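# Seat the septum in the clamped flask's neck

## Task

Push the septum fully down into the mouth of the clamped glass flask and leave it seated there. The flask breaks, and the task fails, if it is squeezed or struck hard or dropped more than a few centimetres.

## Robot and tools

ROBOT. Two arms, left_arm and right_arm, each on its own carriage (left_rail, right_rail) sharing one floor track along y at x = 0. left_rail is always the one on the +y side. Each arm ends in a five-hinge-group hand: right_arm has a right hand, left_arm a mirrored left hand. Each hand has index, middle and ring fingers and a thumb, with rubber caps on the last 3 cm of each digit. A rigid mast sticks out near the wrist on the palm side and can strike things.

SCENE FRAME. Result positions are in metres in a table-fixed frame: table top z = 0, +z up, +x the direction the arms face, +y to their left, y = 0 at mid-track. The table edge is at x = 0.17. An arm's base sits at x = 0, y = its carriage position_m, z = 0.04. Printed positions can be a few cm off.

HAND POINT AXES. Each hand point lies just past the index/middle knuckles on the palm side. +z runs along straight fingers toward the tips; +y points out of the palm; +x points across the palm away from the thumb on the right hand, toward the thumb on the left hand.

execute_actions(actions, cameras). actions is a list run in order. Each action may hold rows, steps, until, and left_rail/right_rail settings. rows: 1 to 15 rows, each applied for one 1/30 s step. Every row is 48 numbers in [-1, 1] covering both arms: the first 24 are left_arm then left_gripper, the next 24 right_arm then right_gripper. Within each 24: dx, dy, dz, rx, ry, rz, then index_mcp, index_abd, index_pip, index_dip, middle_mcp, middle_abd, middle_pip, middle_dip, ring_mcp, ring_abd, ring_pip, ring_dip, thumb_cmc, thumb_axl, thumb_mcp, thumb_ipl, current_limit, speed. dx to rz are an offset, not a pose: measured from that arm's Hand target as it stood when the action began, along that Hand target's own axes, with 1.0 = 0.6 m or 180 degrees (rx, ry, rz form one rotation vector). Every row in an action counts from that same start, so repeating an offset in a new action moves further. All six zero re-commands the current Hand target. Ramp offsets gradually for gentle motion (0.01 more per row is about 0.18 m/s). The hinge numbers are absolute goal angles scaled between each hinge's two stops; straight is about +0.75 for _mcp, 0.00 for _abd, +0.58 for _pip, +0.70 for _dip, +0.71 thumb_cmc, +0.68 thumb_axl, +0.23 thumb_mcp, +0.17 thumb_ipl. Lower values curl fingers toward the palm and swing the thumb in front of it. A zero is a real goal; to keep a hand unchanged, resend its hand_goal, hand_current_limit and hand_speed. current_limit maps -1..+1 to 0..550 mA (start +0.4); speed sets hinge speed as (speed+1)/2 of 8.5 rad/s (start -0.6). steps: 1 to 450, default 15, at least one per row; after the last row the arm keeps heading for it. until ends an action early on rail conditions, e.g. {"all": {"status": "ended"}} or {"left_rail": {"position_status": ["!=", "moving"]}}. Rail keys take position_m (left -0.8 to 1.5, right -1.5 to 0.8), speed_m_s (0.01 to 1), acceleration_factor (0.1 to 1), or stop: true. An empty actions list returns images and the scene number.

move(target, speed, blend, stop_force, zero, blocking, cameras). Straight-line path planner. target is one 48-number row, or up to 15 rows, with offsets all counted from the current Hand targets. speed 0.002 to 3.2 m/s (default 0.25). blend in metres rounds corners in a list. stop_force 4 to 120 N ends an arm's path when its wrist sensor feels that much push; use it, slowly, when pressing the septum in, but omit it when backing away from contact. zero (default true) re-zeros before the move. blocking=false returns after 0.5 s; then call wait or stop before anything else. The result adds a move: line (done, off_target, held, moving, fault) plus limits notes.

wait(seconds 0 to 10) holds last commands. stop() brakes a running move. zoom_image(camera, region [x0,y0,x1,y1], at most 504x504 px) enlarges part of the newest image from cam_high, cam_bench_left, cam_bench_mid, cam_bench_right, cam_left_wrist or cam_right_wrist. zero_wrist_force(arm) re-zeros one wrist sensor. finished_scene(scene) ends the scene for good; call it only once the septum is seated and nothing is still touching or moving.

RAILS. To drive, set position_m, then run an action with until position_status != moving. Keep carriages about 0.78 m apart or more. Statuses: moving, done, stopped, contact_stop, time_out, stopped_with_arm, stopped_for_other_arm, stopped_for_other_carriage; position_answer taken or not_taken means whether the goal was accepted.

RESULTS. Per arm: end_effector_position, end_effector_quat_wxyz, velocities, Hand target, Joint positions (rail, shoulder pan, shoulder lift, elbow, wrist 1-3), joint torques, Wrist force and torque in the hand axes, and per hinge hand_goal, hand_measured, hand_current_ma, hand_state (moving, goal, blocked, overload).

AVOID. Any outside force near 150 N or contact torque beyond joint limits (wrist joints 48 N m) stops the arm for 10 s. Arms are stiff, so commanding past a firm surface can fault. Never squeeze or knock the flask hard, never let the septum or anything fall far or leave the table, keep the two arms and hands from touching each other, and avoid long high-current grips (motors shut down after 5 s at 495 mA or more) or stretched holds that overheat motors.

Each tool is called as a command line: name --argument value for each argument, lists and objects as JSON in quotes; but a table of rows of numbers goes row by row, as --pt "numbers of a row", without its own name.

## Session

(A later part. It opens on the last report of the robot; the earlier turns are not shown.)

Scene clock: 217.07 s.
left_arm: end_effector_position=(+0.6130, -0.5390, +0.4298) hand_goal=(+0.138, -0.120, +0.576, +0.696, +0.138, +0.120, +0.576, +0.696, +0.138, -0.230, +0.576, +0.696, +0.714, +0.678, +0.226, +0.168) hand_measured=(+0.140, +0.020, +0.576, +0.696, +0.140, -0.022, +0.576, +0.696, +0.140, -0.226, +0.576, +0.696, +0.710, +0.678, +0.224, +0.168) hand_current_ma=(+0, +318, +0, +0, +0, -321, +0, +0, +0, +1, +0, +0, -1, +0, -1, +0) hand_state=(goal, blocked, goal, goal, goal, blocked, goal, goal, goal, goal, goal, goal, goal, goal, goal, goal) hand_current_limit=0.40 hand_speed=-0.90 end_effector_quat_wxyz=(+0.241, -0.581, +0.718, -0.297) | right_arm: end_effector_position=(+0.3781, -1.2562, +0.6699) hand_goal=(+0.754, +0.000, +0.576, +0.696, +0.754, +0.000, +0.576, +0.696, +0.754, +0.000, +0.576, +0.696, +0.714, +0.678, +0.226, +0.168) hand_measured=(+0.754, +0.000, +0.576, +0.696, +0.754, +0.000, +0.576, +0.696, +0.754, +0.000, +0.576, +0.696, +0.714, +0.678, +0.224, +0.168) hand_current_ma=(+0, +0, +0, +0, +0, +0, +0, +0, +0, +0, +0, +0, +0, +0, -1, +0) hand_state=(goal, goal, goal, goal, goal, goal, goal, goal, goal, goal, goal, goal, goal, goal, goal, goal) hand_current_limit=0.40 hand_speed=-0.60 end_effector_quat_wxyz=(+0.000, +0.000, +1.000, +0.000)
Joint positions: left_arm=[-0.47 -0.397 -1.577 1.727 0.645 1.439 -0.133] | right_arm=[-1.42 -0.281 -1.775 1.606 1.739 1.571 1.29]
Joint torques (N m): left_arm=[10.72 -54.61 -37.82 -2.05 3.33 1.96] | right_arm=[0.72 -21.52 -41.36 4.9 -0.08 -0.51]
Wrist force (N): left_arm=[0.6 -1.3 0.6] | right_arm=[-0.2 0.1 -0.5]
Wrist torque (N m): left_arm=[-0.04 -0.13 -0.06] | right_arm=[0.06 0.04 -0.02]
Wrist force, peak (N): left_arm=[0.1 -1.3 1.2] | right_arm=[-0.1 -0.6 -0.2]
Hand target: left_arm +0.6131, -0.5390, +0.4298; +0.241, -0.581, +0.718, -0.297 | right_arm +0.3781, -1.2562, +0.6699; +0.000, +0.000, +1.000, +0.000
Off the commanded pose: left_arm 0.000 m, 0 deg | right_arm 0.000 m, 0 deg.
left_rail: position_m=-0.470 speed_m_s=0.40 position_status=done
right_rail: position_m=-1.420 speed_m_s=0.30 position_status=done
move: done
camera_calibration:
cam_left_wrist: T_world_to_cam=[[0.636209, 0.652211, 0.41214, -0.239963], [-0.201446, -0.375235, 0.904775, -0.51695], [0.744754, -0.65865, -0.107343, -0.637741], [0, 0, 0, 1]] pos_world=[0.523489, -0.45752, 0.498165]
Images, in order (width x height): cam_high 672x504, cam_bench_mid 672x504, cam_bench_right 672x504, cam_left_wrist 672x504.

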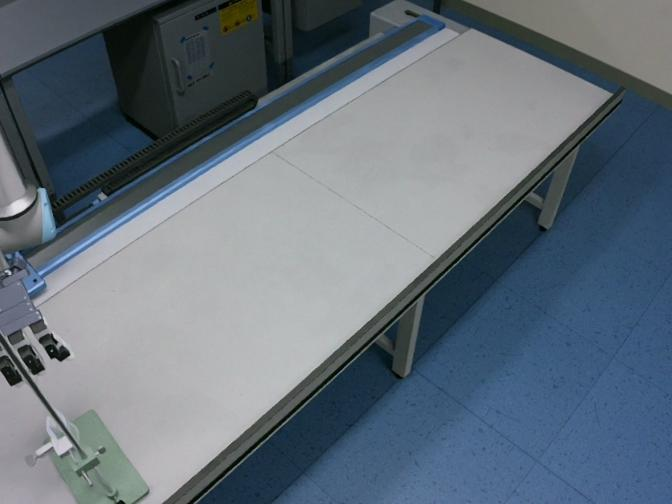

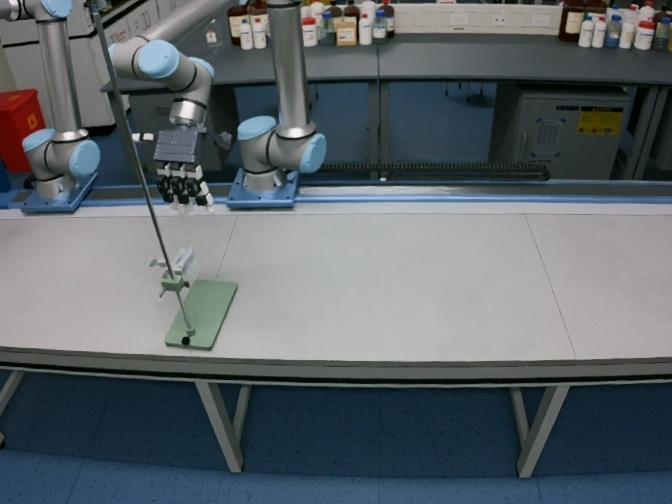

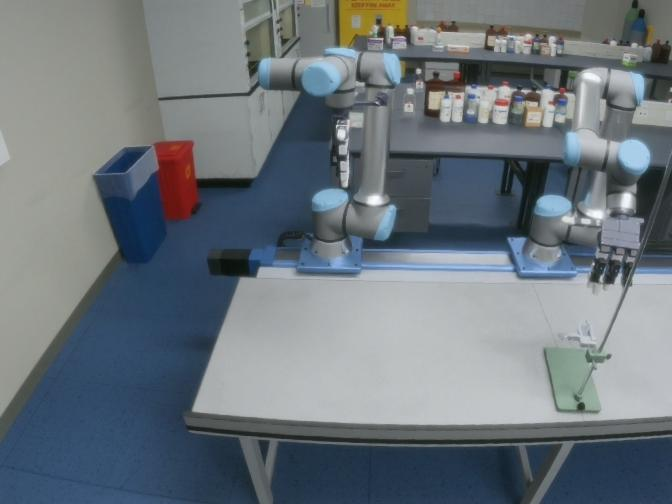

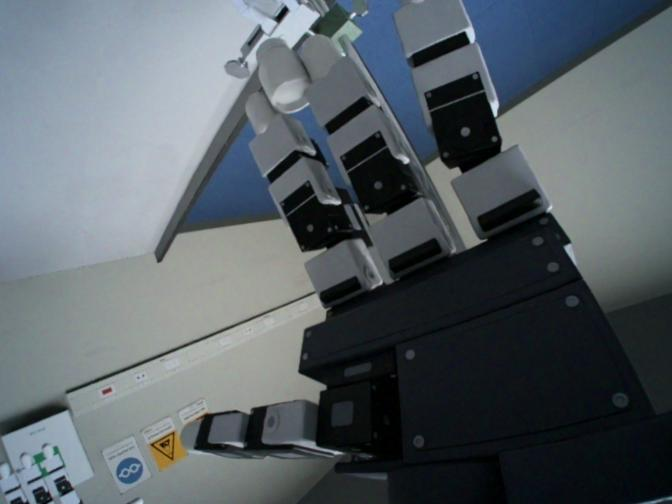

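zoom_image --camera "cam_bench_mid" --region '[165, 195, 205, 225]'

zoom_image --camera "cam_bench_mid" --region '[165, 240, 205, 270]'

zoom_image --camera "cam_bench_right" --region '[580, 275, 620, 305]'

zoom_image --camera "cam_bench_right" --region '[565, 315, 605, 345]'

zoom_image --camera "cam_high" --region '[15, 365, 55, 395]'

zoom_image --camera "cam_high" --region '[40, 405, 80, 435]'

Scaled by 12.600 from the camera's 672x504 image, which has a finer 960x720 frame.

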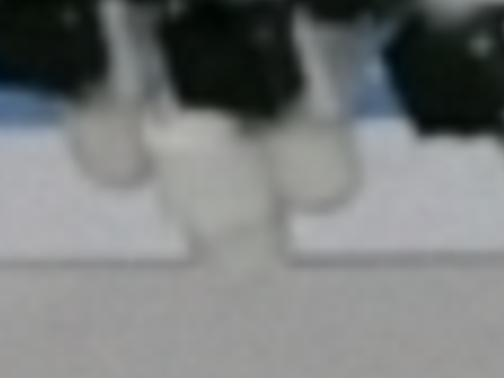

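Scaled by 12.600 from the camera's 672x504 image, which has a finer 960x720 frame.

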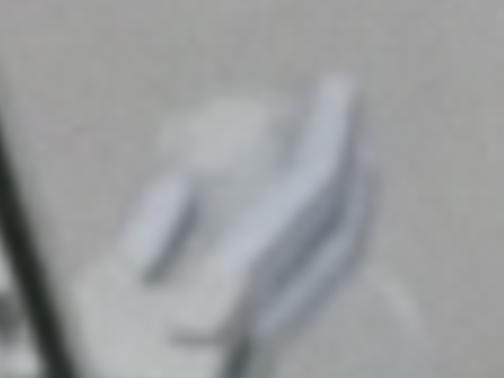

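Scaled by 12.600 from the camera's 672x504 image, which has a finer 960x720 frame.

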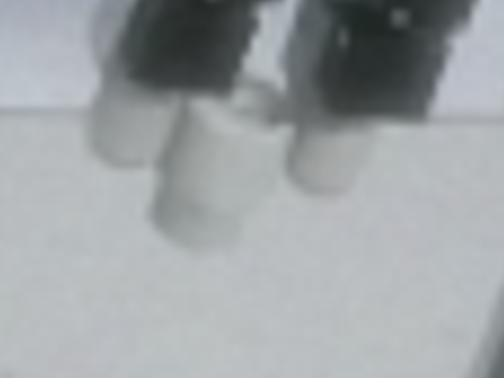

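Scaled by 12.600 from the camera's 672x504 image, which has a finer 960x720 frame.

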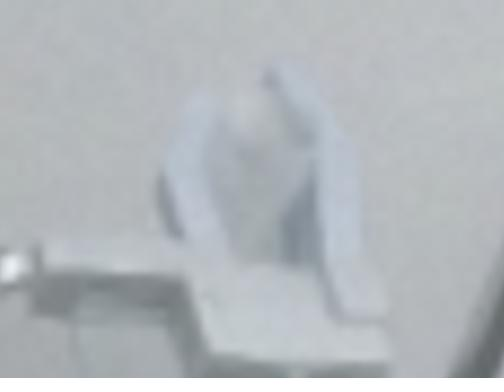

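Scaled by 12.600 from the camera's 672x504 image, which has a finer 960x720 frame.

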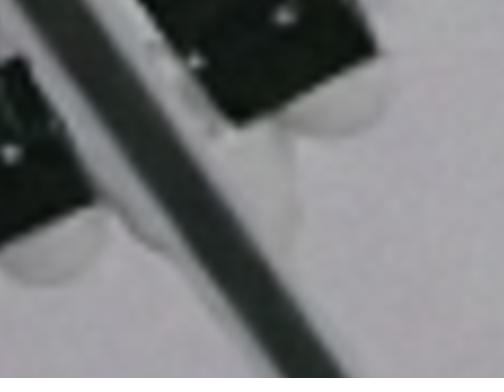

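Scaled by 12.600 from the camera's 672x504 image, which has a finer 960x720 frame.

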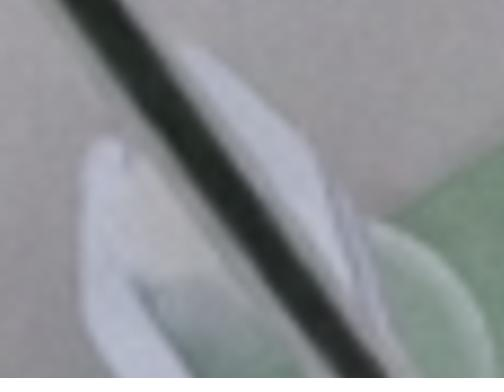

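move --target '[-0.1689,0.0234,0.0473,0,0,0,0.1376,-0.12,0.576,0.696,0.1376,0.12,0.576,0.696,0.1376,-0.23,0.576,0.696,0.714,0.678,0.226,0.168,0.4,-0.9,0,0,0,0,0,0,0.754,0,0.576,0.696,0.754,0,0.576,0.696,0.754,0,0.576,0.696,0.714,0.678,0.226,0.168,0.4,-0.6]' --speed 0.1 --cameras '["cam_left_wrist","cam_bench_mid","cam_high","cam_bench_right"]'

zoom_image --camera "cam_left_wrist" --region '[130, 40, 290, 160]'

zoom_image --camera "cam_high" --region '[30, 365, 110, 445]'

zoom_image --camera "cam_bench_mid" --region '[170, 200, 230, 260]'

zoom_image --camera "cam_bench_right" --region '[570, 275, 650, 335]'

Scene clock: 277.67 s.
left_arm: end_effector_position=(+0.6440, -0.4422, +0.3998) hand_goal=(+0.138, -0.120, +0.576, +0.696, +0.138, +0.120, +0.576, +0.696, +0.138, -0.230, +0.576, +0.696, +0.714, +0.678, +0.226, +0.168) hand_measured=(+0.140, +0.020, +0.576, +0.696, +0.140, -0.022, +0.576, +0.696, +0.140, -0.226, +0.576, +0.696, +0.710, +0.678, +0.224, +0.168) hand_current_ma=(+0, +318, +0, +0, +0, -321, +0, +0, +0, +1, +0, +0, -1, +0, -1, +0) hand_state=(goal, blocked, goal, goal, goal, blocked, goal, goal, goal, goal, goal, goal, goal, goal, goal, goal) hand_current_limit=0.40 hand_speed=-0.90 end_effector_quat_wxyz=(+0.241, -0.581, +0.718, -0.297) | right_arm: end_effector_position=(+0.3781, -1.2562, +0.6699) hand_goal=(+0.754, +0.000, +0.576, +0.696, +0.754, +0.000, +0.576, +0.696, +0.754, +0.000, +0.576, +0.696, +0.714, +0.678, +0.226, +0.168) hand_measured=(+0.754, +0.000, +0.576, +0.696, +0.754, +0.000, +0.576, +0.696, +0.754, +0.000, +0.576, +0.696, +0.714, +0.678, +0.224, +0.168) hand_current_ma=(+0, +0, +0, +0, +0, +0, +0, +0, +0, +0, +0, +0, +0, +0, -1, +0) hand_state=(goal, goal, goal, goal, goal, goal, goal, goal, goal, goal, goal, goal, goal, goal, goal, goal) hand_current_limit=0.40 hand_speed=-0.60 end_effector_quat_wxyz=(+0.000, +0.000, +1.000, +0.000)
Joint positions: left_arm=[-0.47 -0.191 -1.509 1.709 0.586 1.584 0.013] | right_arm=[-1.42 -0.281 -1.775 1.606 1.739 1.571 1.29]
Joint torques (N m): left_arm=[9.16 -34.15 -51.91 -2.23 3 1.81] | right_arm=[1.21 -20.58 -41.74 4.83 -0.47 -0.39]
Wrist force (N): left_arm=[0.6 -0.8 0.3] | right_arm=[-0.4 0.0 -0.2]
Wrist torque (N m): left_arm=[0.04 -0.13 -0.09] | right_arm=[0.02 0.04 -0.03]
Wrist force, peak (N): left_arm=[0.9 -1.6 0.4] | right_arm=[-0.6 0.5 -0.1]
Hand target: left_arm +0.6441, -0.4420, +0.3998; +0.241, -0.581, +0.718, -0.297 | right_arm +0.3781, -1.2562, +0.6699; +0.000, +0.000, +1.000, +0.000
Off the commanded pose: left_arm 0.000 m, 0 deg | right_arm 0.000 m, 0 deg.
left_rail: position_m=-0.470 speed_m_s=0.40 position_status=done
right_rail: position_m=-1.420 speed_m_s=0.30 position_status=done
move: done
camera_calibration:
cam_left_wrist: T_world_to_cam=[[0.636141, 0.652201, 0.41226, -0.310477], [-0.201756, -0.375114, 0.904756, -0.447014], [0.744728, -0.658729, -0.10704, -0.600447], [0, 0, 0, 1]] pos_world=[0.554489, -0.360719, 0.468164]
Images, in order (width x height): cam_high 672x504, cam_bench_mid 672x504, cam_bench_right 672x504, cam_left_wrist 672x504.

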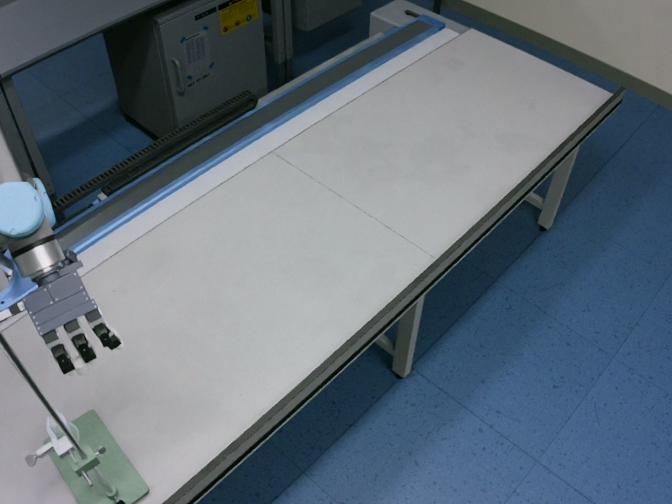

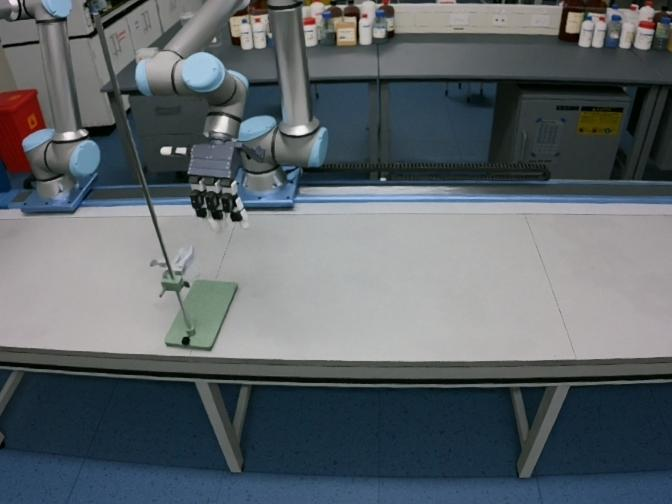

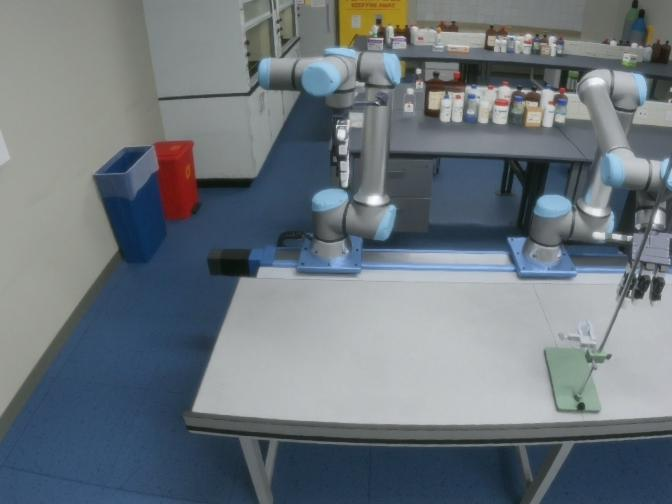

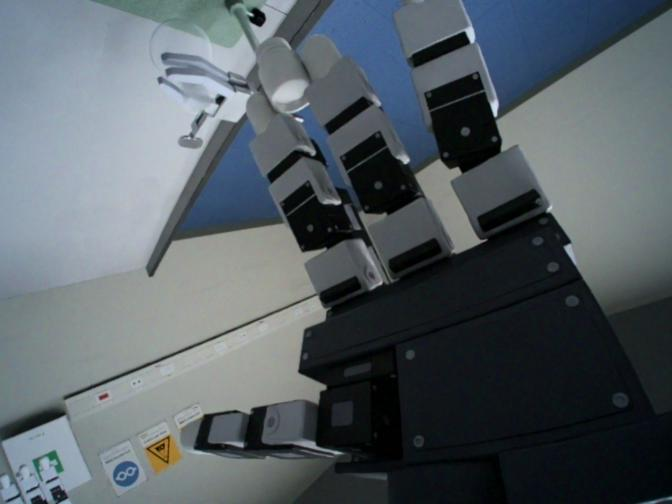

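Scaled by 3.150 from the camera's 672x504 image, which has a finer 960x720 frame.

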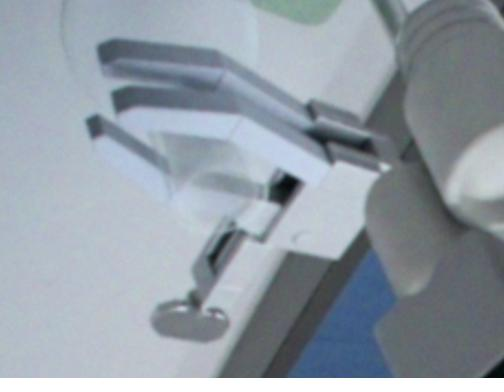

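Scaled by 6.300 from the camera's 672x504 image, which has a finer 960x720 frame.

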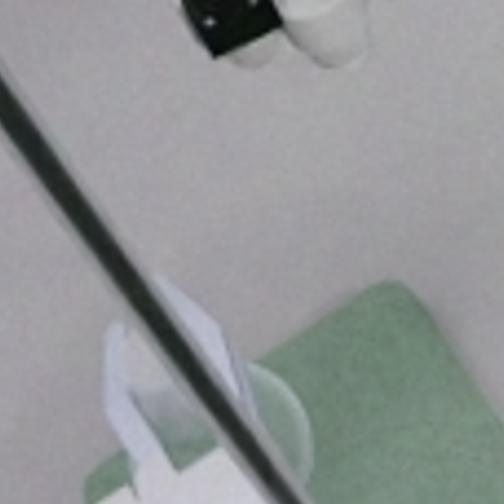

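Scaled by 8.400 from the camera's 672x504 image, which has a finer 960x720 frame.

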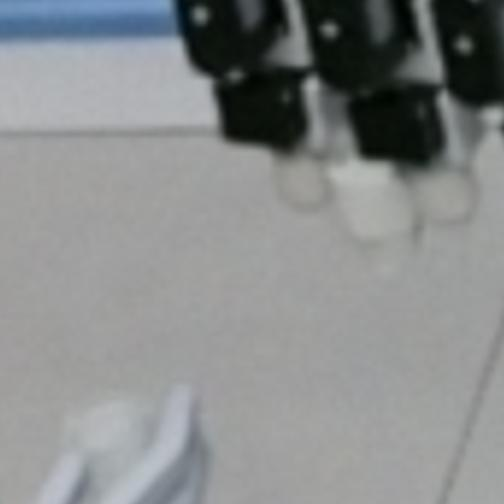

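Scaled by 6.300 from the camera's 672x504 image, which has a finer 960x720 frame.

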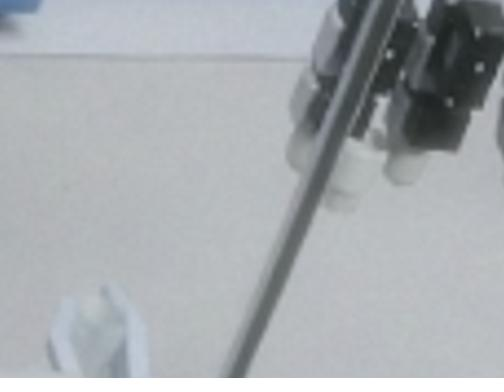

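zoom_image --camera "cam_left_wrist" --region '[165, 70, 225, 120]'

Scaled by 8.400 from the camera's 672x504 image, which has a finer 960x720 frame.

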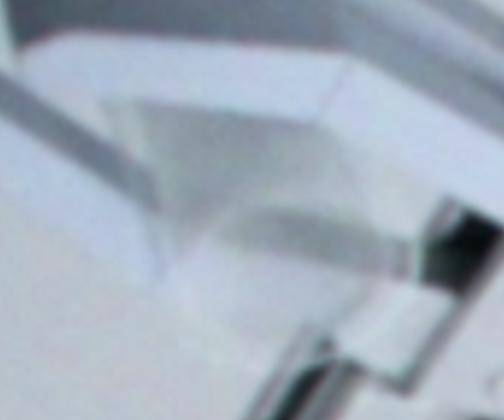

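move --target '[0.2035,0.0176,-0.0176,0,0,0,0.1376,-0.12,0.576,0.696,0.1376,0.12,0.576,0.696,0.1376,-0.23,0.576,0.696,0.714,0.678,0.226,0.168,0.4,-0.9,0,0,0,0,0,0,0.754,0,0.576,0.696,0.754,0,0.576,0.696,0.754,0,0.576,0.696,0.714,0.678,0.226,0.168,0.4,-0.6]' --speed 0.1 --cameras '["cam_left_wrist","cam_bench_mid","cam_high","cam_bench_right"]'

zoom_image --camera "cam_bench_mid" --region '[150, 190, 230, 270]'

zoom_image --camera "cam_bench_right" --region '[560, 260, 640, 340]'

zoom_image --camera "cam_high" --region '[0, 350, 100, 450]'

Scene clock: 311.57 s.
left_arm: end_effector_position=(+0.6041, -0.5582, +0.3998) hand_goal=(+0.138, -0.120, +0.576, +0.696, +0.138, +0.120, +0.576, +0.696, +0.138, -0.230, +0.576, +0.696, +0.714, +0.678, +0.226, +0.168) hand_measured=(+0.140, +0.020, +0.576, +0.696, +0.140, -0.022, +0.576, +0.696, +0.140, -0.226, +0.576, +0.696, +0.710, +0.678, +0.224, +0.168) hand_current_ma=(+0, +318, +0, +0, +0, -321, +0, +0, +0, +1, +0, +0, -1, +0, -1, +0) hand_state=(goal, blocked, goal, goal, goal, blocked, goal, goal, goal, goal, goal, goal, goal, goal, goal, goal) hand_current_limit=0.40 hand_speed=-0.90 end_effector_quat_wxyz=(+0.241, -0.581, +0.718, -0.298) | right_arm: end_effector_position=(+0.3781, -1.2562, +0.6699) hand_goal=(+0.754, +0.000, +0.576, +0.696, +0.754, +0.000, +0.576, +0.696, +0.754, +0.000, +0.576, +0.696, +0.714, +0.678, +0.226, +0.168) hand_measured=(+0.754, +0.000, +0.576, +0.696, +0.754, +0.000, +0.576, +0.696, +0.754, +0.000, +0.576, +0.696, +0.714, +0.678, +0.224, +0.168) hand_current_ma=(+0, +0, +0, +0, +0, +0, +0, +0, +0, +0, +0, +0, +0, +0, -1, +0) hand_state=(goal, goal, goal, goal, goal, goal, goal, goal, goal, goal, goal, goal, goal, goal, goal, goal) hand_current_limit=0.40 hand_speed=-0.60 end_effector_quat_wxyz=(+0.000, +0.000, +1.000, +0.000)
Joint positions: left_arm=[-0.47 -0.441 -1.581 1.785 0.595 1.408 -0.165] | right_arm=[-1.42 -0.281 -1.775 1.606 1.739 1.571 1.29]
Joint torques (N m): left_arm=[-9.68 -54.59 -37.2 4.48 -2.31 -2.3] | right_arm=[0.39 -21.53 -42.01 5.14 -0.16 -0.5]
Wrist force (N): left_arm=[0.8 -1.3 0.3] | right_arm=[0.2 0.0 0.4]
Wrist torque (N m): left_arm=[-0.02 -0.14 0.14] | right_arm=[-0.03 -0.04 0.02]
Wrist force, peak (N): left_arm=[1.4 -1.0 0.1] | right_arm=[-0.4 0.4 -0.5]
Hand target: left_arm +0.6041, -0.5584, +0.3998; +0.241, -0.581, +0.718, -0.297 | right_arm +0.3781, -1.2562, +0.6699; +0.000, +0.000, +1.000, +0.000
Off the commanded pose: left_arm 0.000 m, 0 deg | right_arm 0.000 m, 0 deg.
left_rail: position_m=-0.470 speed_m_s=0.40 position_status=done
right_rail: position_m=-1.420 speed_m_s=0.30 position_status=done
move: done
camera_calibration:
cam_left_wrist: T_world_to_cam=[[0.636188, 0.652159, 0.412253, -0.209481], [-0.201771, -0.375101, 0.904759, -0.498565], [0.744683, -0.658777, -0.107048, -0.647141], [0, 0, 0, 1]] pos_world=[0.514589, -0.476719, 0.468164]
Images, in order (width x height): cam_high 672x504, cam_bench_mid 672x504, cam_bench_right 672x504, cam_left_wrist 672x504.

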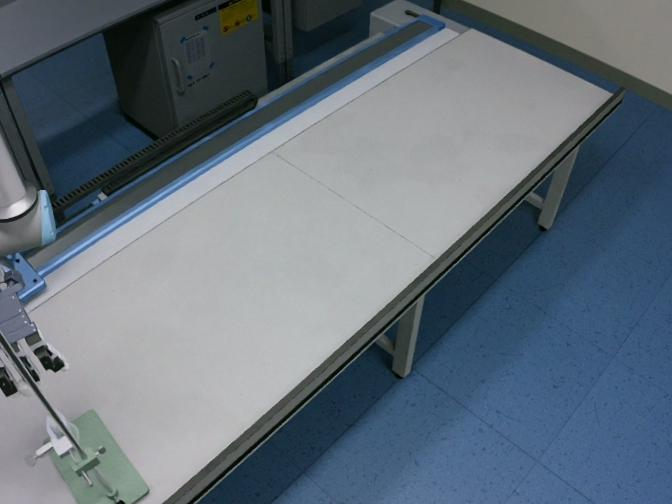

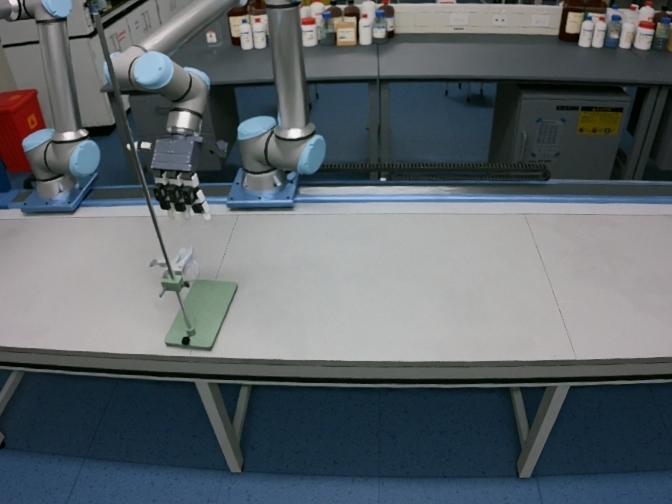

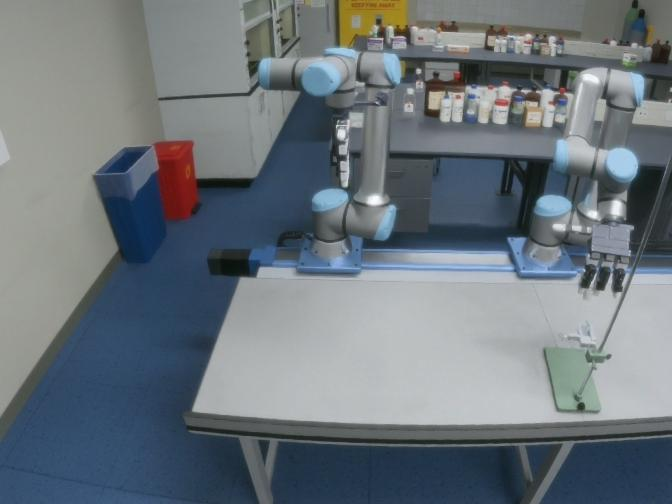

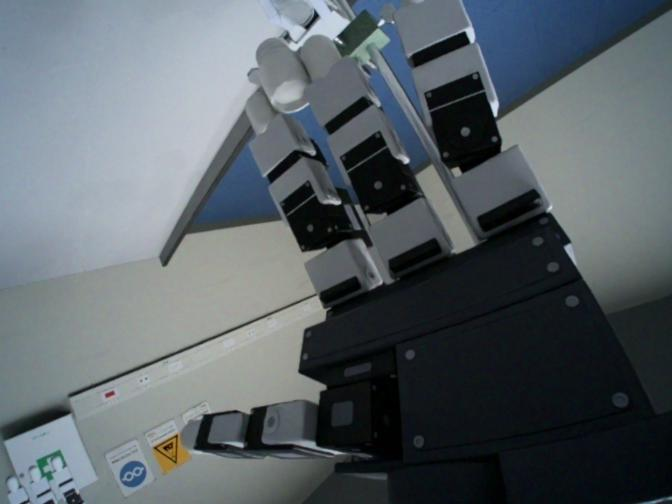

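Scaled by 6.300 from the camera's 672x504 image, which has a finer 960x720 frame.

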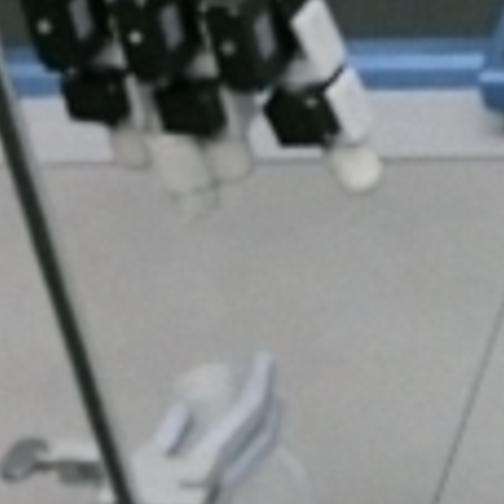

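Scaled by 6.300 from the camera's 672x504 image, which has a finer 960x720 frame.

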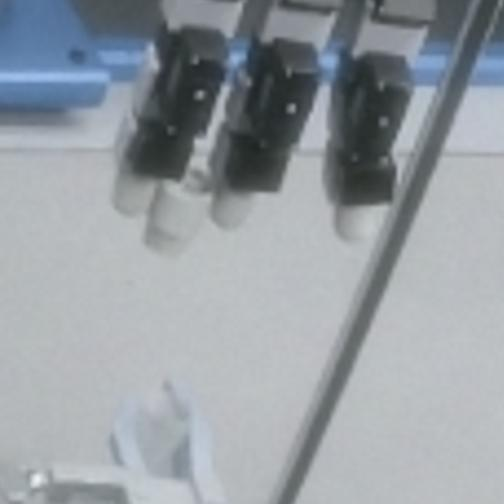

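Scaled by 5.040 from the camera's 672x504 image, which has a finer 960x720 frame.

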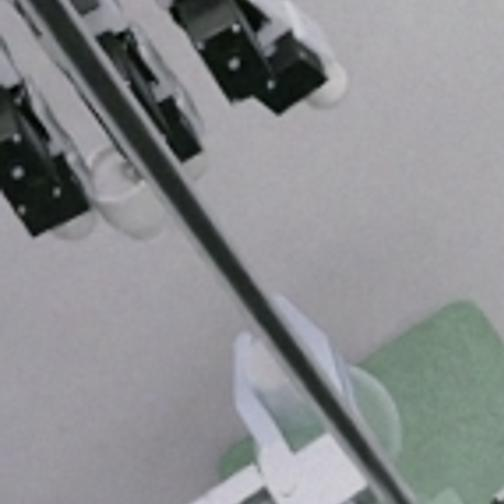

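move --target '[-0.0163,-0.0542,0.0542,0,0,0,0.1376,-0.12,0.576,0.696,0.1376,0.12,0.576,0.696,0.1376,-0.23,0.576,0.696,0.714,0.678,0.226,0.168,0.4,-0.9,0,0,0,0,0,0,0.754,0,0.576,0.696,0.754,0,0.576,0.696,0.754,0,0.576,0.696,0.714,0.678,0.226,0.168,0.4,-0.6]' --speed 0.05 --stop_force 8 --cameras '["cam_left_wrist","cam_bench_mid","cam_high","cam_bench_right"]'

zoom_image --camera "cam_bench_mid" --region '[160, 205, 220, 265]'

zoom_image --camera "cam_bench_right" --region '[560, 280, 620, 340]'

zoom_image --camera "cam_high" --region '[20, 370, 90, 440]'

Scene clock: 321.33 s.
left_arm: end_effector_position=(+0.6511, -0.5583, +0.3998) hand_goal=(+0.138, -0.120, +0.576, +0.696, +0.138, +0.120, +0.576, +0.696, +0.138, -0.230, +0.576, +0.696, +0.714, +0.678, +0.226, +0.168) hand_measured=(+0.138, +0.020, +0.576, +0.696, +0.138, -0.022, +0.576, +0.696, +0.138, -0.226, +0.576, +0.696, +0.710, +0.678, +0.224, +0.168) hand_current_ma=(+0, +318, +0, +0, +0, -321, +0, +0, +0, +1, +0, +0, -2, +0, -1, +0) hand_state=(goal, blocked, goal, goal, goal, blocked, goal, goal, goal, goal, goal, goal, goal, goal, goal, goal) hand_current_limit=0.40 hand_speed=-0.90 end_effector_quat_wxyz=(+0.241, -0.581, +0.718, -0.297) | right_arm: end_effector_position=(+0.3781, -1.2562, +0.6699) hand_goal=(+0.754, +0.000, +0.576, +0.696, +0.754, +0.000, +0.576, +0.696, +0.754, +0.000, +0.576, +0.696, +0.714, +0.678, +0.226, +0.168) hand_measured=(+0.754, +0.000, +0.576, +0.696, +0.754, +0.000, +0.576, +0.696, +0.754, +0.000, +0.576, +0.696, +0.714, +0.678, +0.224, +0.168) hand_current_ma=(+0, +0, +0, +0, +0, +0, +0, +0, +0, +0, +0, +0, +0, +0, -1, +0) hand_state=(goal, goal, goal, goal, goal, goal, goal, goal, goal, goal, goal, goal, goal, goal, goal, goal) hand_current_limit=0.40 hand_speed=-0.60 end_effector_quat_wxyz=(+0.000, +0.000, +1.000, +0.000)
Joint positions: left_arm=[-0.47 -0.403 -1.501 1.702 0.594 1.435 -0.137] | right_arm=[-1.42 -0.281 -1.775 1.606 1.739 1.571 1.29]
Joint torques (N m): left_arm=[10.53 -34.03 -50.89 4.5 3.47 1.96] | right_arm=[1.19 -20.31 -41.79 5.1 -0.34 -0.58]
Wrist force (N): left_arm=[0.4 -1.1 0.4] | right_arm=[-0.3 0.3 -0.2]
Wrist torque (N m): left_arm=[0.00 -0.12 -0.08] | right_arm=[0.05 0.04 -0.03]
Wrist force, peak (N): left_arm=[-0.2 -1.6 1.0] | right_arm=[-0.6 0.3 0.0]
Hand target: left_arm +0.6511, -0.5583, +0.3998; +0.241, -0.581, +0.718, -0.297 | right_arm +0.3781, -1.2562, +0.6699; +0.000, +0.000, +1.000, +0.000
Off the commanded pose: left_arm 0.000 m, 0 deg | right_arm 0.000 m, 0 deg.
left_rail: position_m=-0.470 speed_m_s=0.40 position_status=done
right_rail: position_m=-1.420 speed_m_s=0.30 position_status=done
move: done
camera_calibration:
cam_left_wrist: T_world_to_cam=[[0.636188, 0.652159, 0.412253, -0.239251], [-0.201771, -0.375101, 0.904759, -0.489156], [0.744683, -0.658777, -0.107048, -0.682273], [0, 0, 0, 1]] pos_world=[0.561589, -0.476919, 0.468164]
Images, in order (width x height): cam_high 672x504, cam_bench_mid 672x504, cam_bench_right 672x504, cam_left_wrist 672x504.

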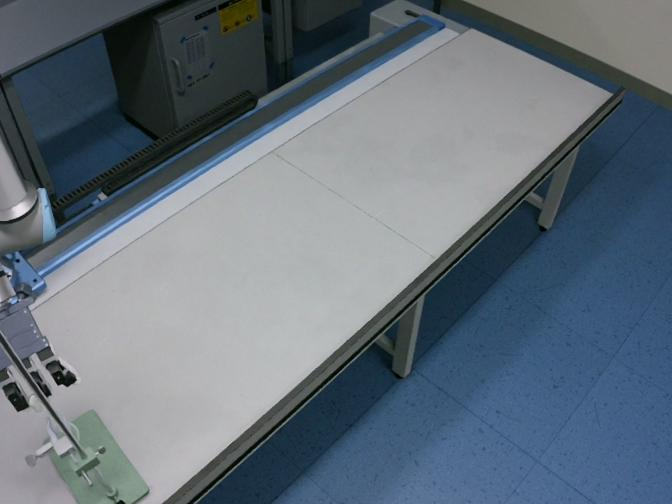

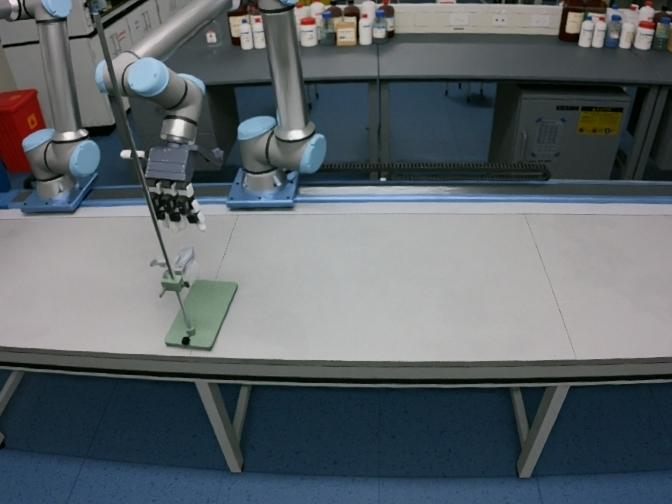

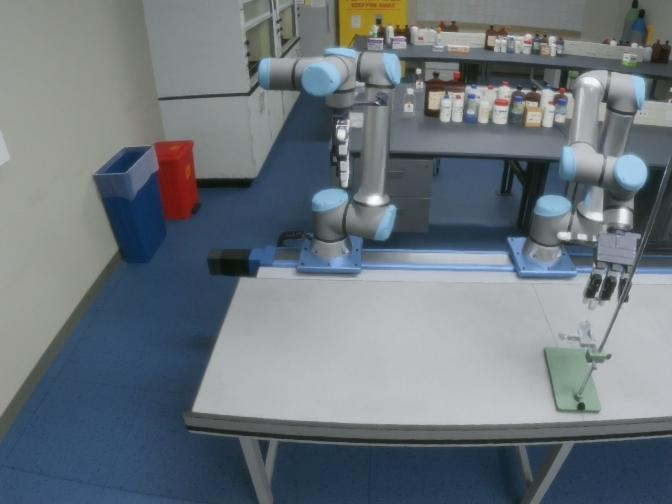

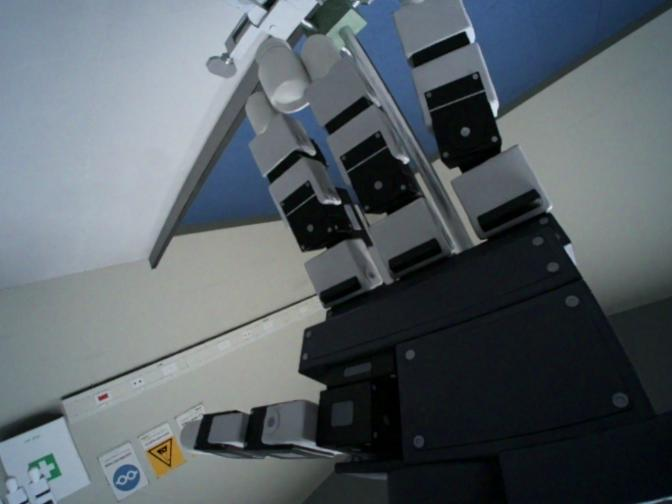

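Scaled by 8.400 from the camera's 672x504 image, which has a finer 960x720 frame.

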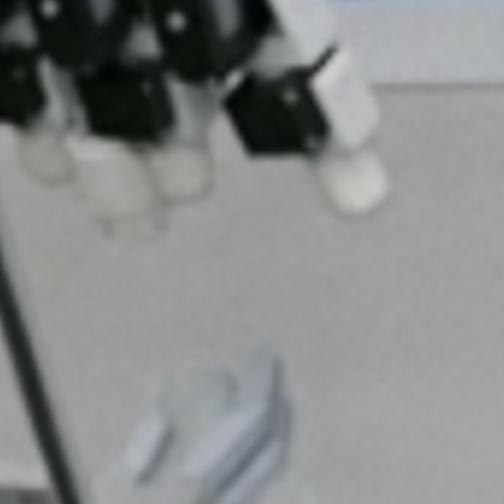

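Scaled by 8.400 from the camera's 672x504 image, which has a finer 960x720 frame.

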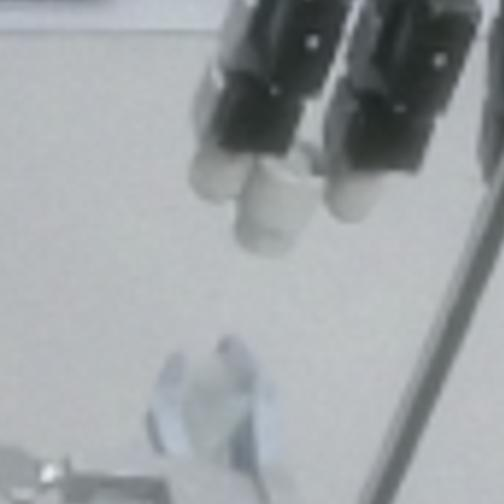

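Scaled by 7.200 from the camera's 672x504 image, which has a finer 960x720 frame.

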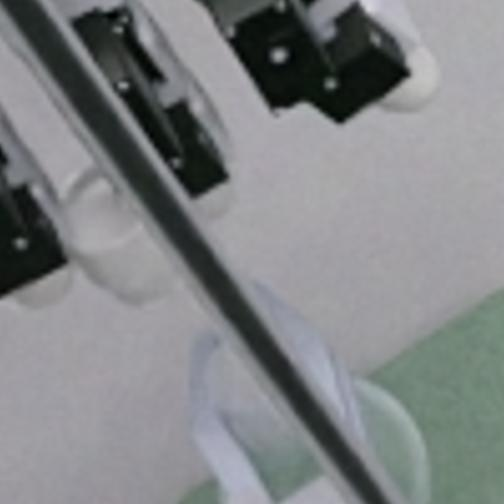

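zoom_image --camera "cam_bench_mid" --region '[160, 215, 200, 265]'

zoom_image --camera "cam_bench_right" --region '[570, 290, 610, 340]'

zoom_image --camera "cam_high" --region '[25, 385, 75, 435]'

Scaled by 10.080 from the camera's 672x504 image, which has a finer 960x720 frame.

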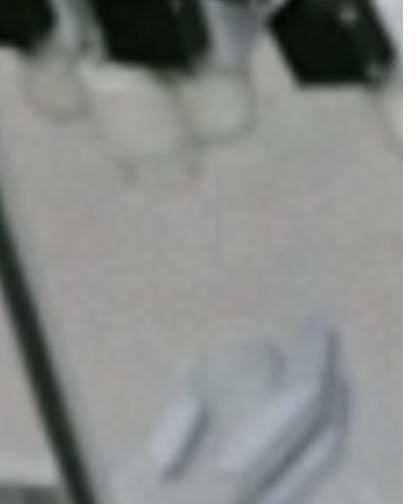

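Scaled by 10.080 from the camera's 672x504 image, which has a finer 960x720 frame.

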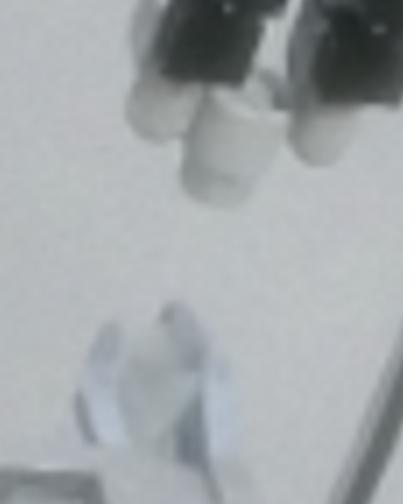

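Scaled by 10.080 from the camera's 672x504 image, which has a finer 960x720 frame.

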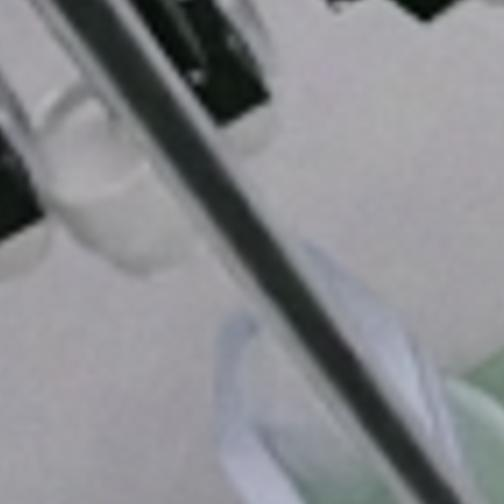

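move --target '[0,0.0471,0.0471,0,0,0,0.1376,-0.12,0.576,0.696,0.1376,0.12,0.576,0.696,0.1376,-0.23,0.576,0.696,0.714,0.678,0.226,0.168,0.4,-0.9,0,0,0,0,0,0,0.754,0,0.576,0.696,0.754,0,0.576,0.696,0.754,0,0.576,0.696,0.714,0.678,0.226,0.168,0.4,-0.6]' --speed 0.04 --stop_force 5 --cameras '["cam_left_wrist","cam_bench_mid","cam_high","cam_bench_right"]'

zoom_image --camera "cam_bench_mid" --region '[160, 225, 200, 265]'

zoom_image --camera "cam_bench_right" --region '[570, 300, 610, 340]'

zoom_image --camera "cam_high" --region '[35, 395, 75, 435]'

zoom_image --camera "cam_left_wrist" --region '[190, 0, 360, 120]'

Scene clock: 352.30 s.
left_arm: end_effector_position=(+0.6511, -0.5584, +0.3598) hand_goal=(+0.138, -0.120, +0.576, +0.696, +0.138, +0.120, +0.576, +0.696, +0.138, -0.230, +0.576, +0.696, +0.714, +0.678, +0.226, +0.168) hand_measured=(+0.138, +0.020, +0.576, +0.696, +0.138, -0.022, +0.576, +0.696, +0.138, -0.226, +0.576, +0.696, +0.710, +0.678, +0.224, +0.168) hand_current_ma=(+0, +318, +0, +0, +0, -321, +0, +0, +0, +1, +0, +0, -2, +0, -1, +0) hand_state=(goal, blocked, goal, goal, goal, blocked, goal, goal, goal, goal, goal, goal, goal, goal, goal, goal) hand_current_limit=0.40 hand_speed=-0.90 end_effector_quat_wxyz=(+0.241, -0.581, +0.718, -0.297) | right_arm: end_effector_position=(+0.3781, -1.2562, +0.6699) hand_goal=(+0.754, +0.000, +0.576, +0.696, +0.754, +0.000, +0.576, +0.696, +0.754, +0.000, +0.576, +0.696, +0.714, +0.678, +0.226, +0.168) hand_measured=(+0.754, +0.000, +0.576, +0.696, +0.754, +0.000, +0.576, +0.696, +0.754, +0.000, +0.576, +0.696, +0.714, +0.678, +0.224, +0.168) hand_current_ma=(+0, +0, +0, +0, +0, +0, +0, +0, +0, +0, +0, +0, +0, +0, -1, +0) hand_state=(goal, goal, goal, goal, goal, goal, goal, goal, goal, goal, goal, goal, goal, goal, goal, goal) hand_current_limit=0.40 hand_speed=-0.60 end_effector_quat_wxyz=(+0.000, +0.000, +1.000, +0.000)
Joint positions: left_arm=[-0.47 -0.403 -1.486 1.757 0.524 1.435 -0.137] | right_arm=[-1.42 -0.281 -1.775 1.606 1.739 1.571 1.29]
Joint torques (N m): left_arm=[5.22 -34.66 -35.87 -1.9 2.86 0.48] | right_arm=[-0.1 -20.84 -41.73 5.05 -0.23 -0.82]
Wrist force (N): left_arm=[0.0 -0.8 0.5] | right_arm=[0.0 0.1 -0.2]
Wrist torque (N m): left_arm=[0.03 -0.05 -0.13] | right_arm=[0.04 0.01 0.00]
Wrist force, peak (N): left_arm=[0.4 -1.7 -0.1] | right_arm=[-0.3 0.5 -0.4]
Hand target: left_arm +0.6511, -0.5584, +0.3598; +0.241, -0.581, +0.718, -0.297 | right_arm +0.3781, -1.2562, +0.6699; +0.000, +0.000, +1.000, +0.000
Off the commanded pose: left_arm 0.000 m, 0 deg | right_arm 0.000 m, 0 deg.
left_rail: position_m=-0.470 speed_m_s=0.40 position_status=done
right_rail: position_m=-1.420 speed_m_s=0.30 position_status=done
move: done
camera_calibration:
cam_left_wrist: T_world_to_cam=[[0.636188, 0.652159, 0.412253, -0.222761], [-0.201771, -0.375101, 0.904759, -0.452966], [0.744683, -0.658777, -0.107048, -0.686555], [0, 0, 0, 1]] pos_world=[0.561589, -0.476919, 0.428164]
Images, in order (width x height): cam_high 672x504, cam_bench_mid 672x504, cam_bench_right 672x504, cam_left_wrist 672x504.

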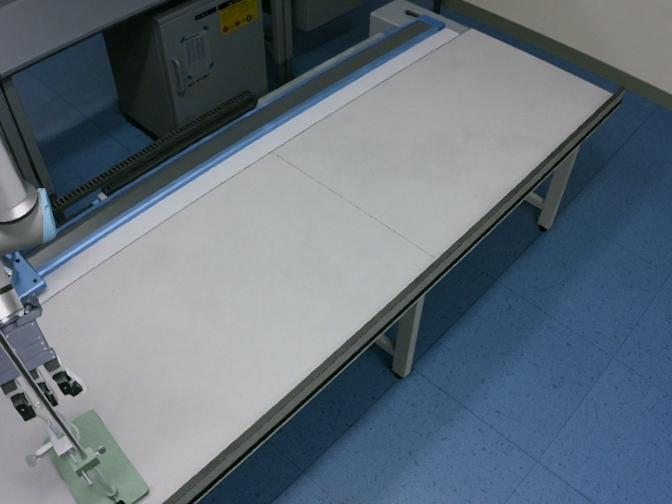

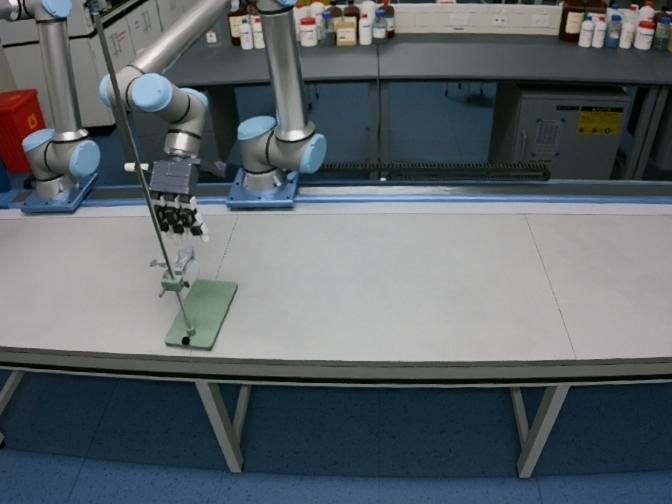

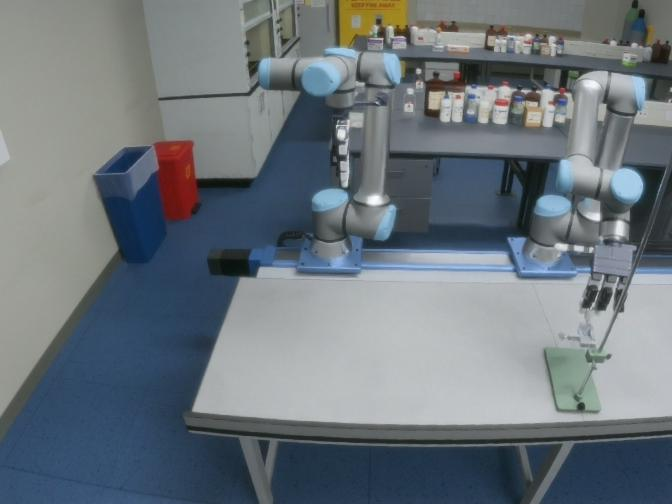

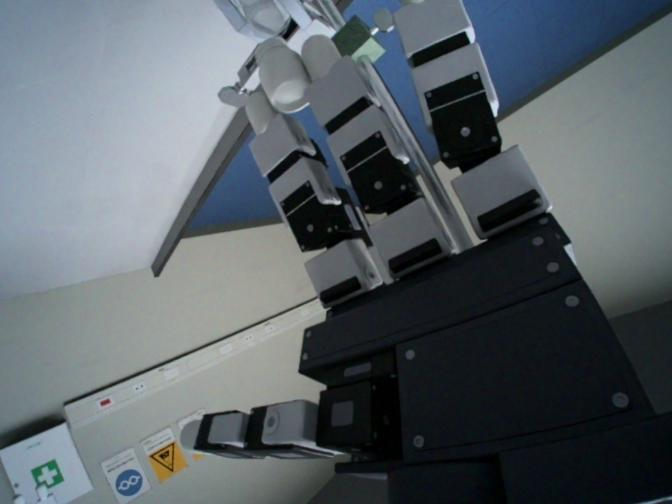

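Scaled by 12.600 from the camera's 672x504 image, which has a finer 960x720 frame.

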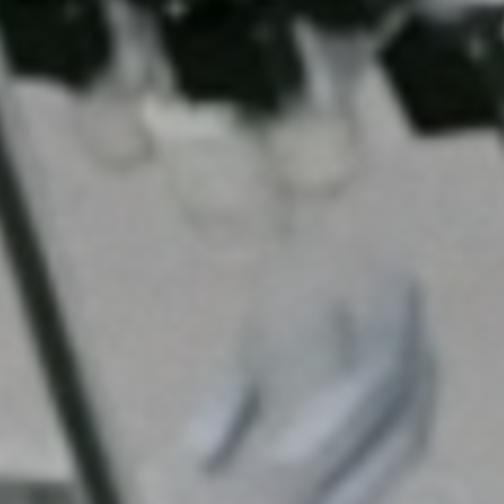

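Scaled by 12.600 from the camera's 672x504 image, which has a finer 960x720 frame.

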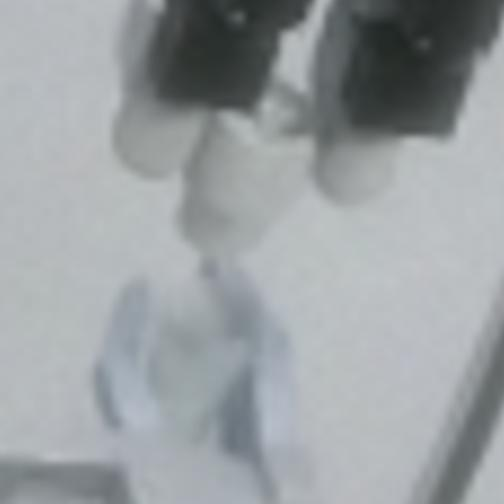

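Scaled by 12.600 from the camera's 672x504 image, which has a finer 960x720 frame.

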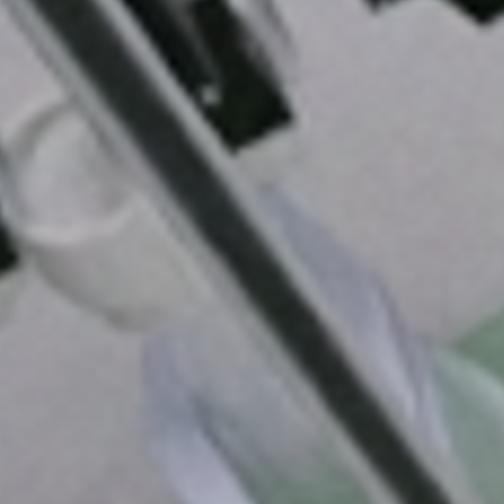

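Scaled by 2.965 from the camera's 672x504 image, which has a finer 960x720 frame.

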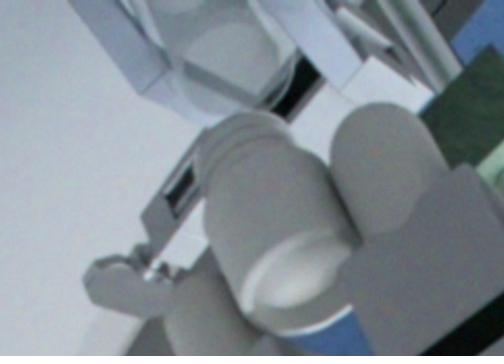

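zoom_image --camera "cam_left_wrist" --region '[230, 0, 300, 60]'

Scaled by 7.200 from the camera's 672x504 image, which has a finer 960x720 frame.

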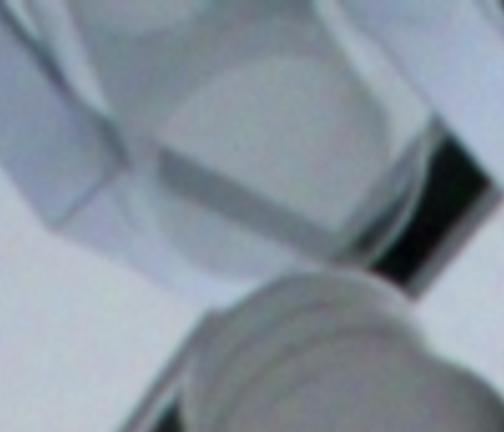

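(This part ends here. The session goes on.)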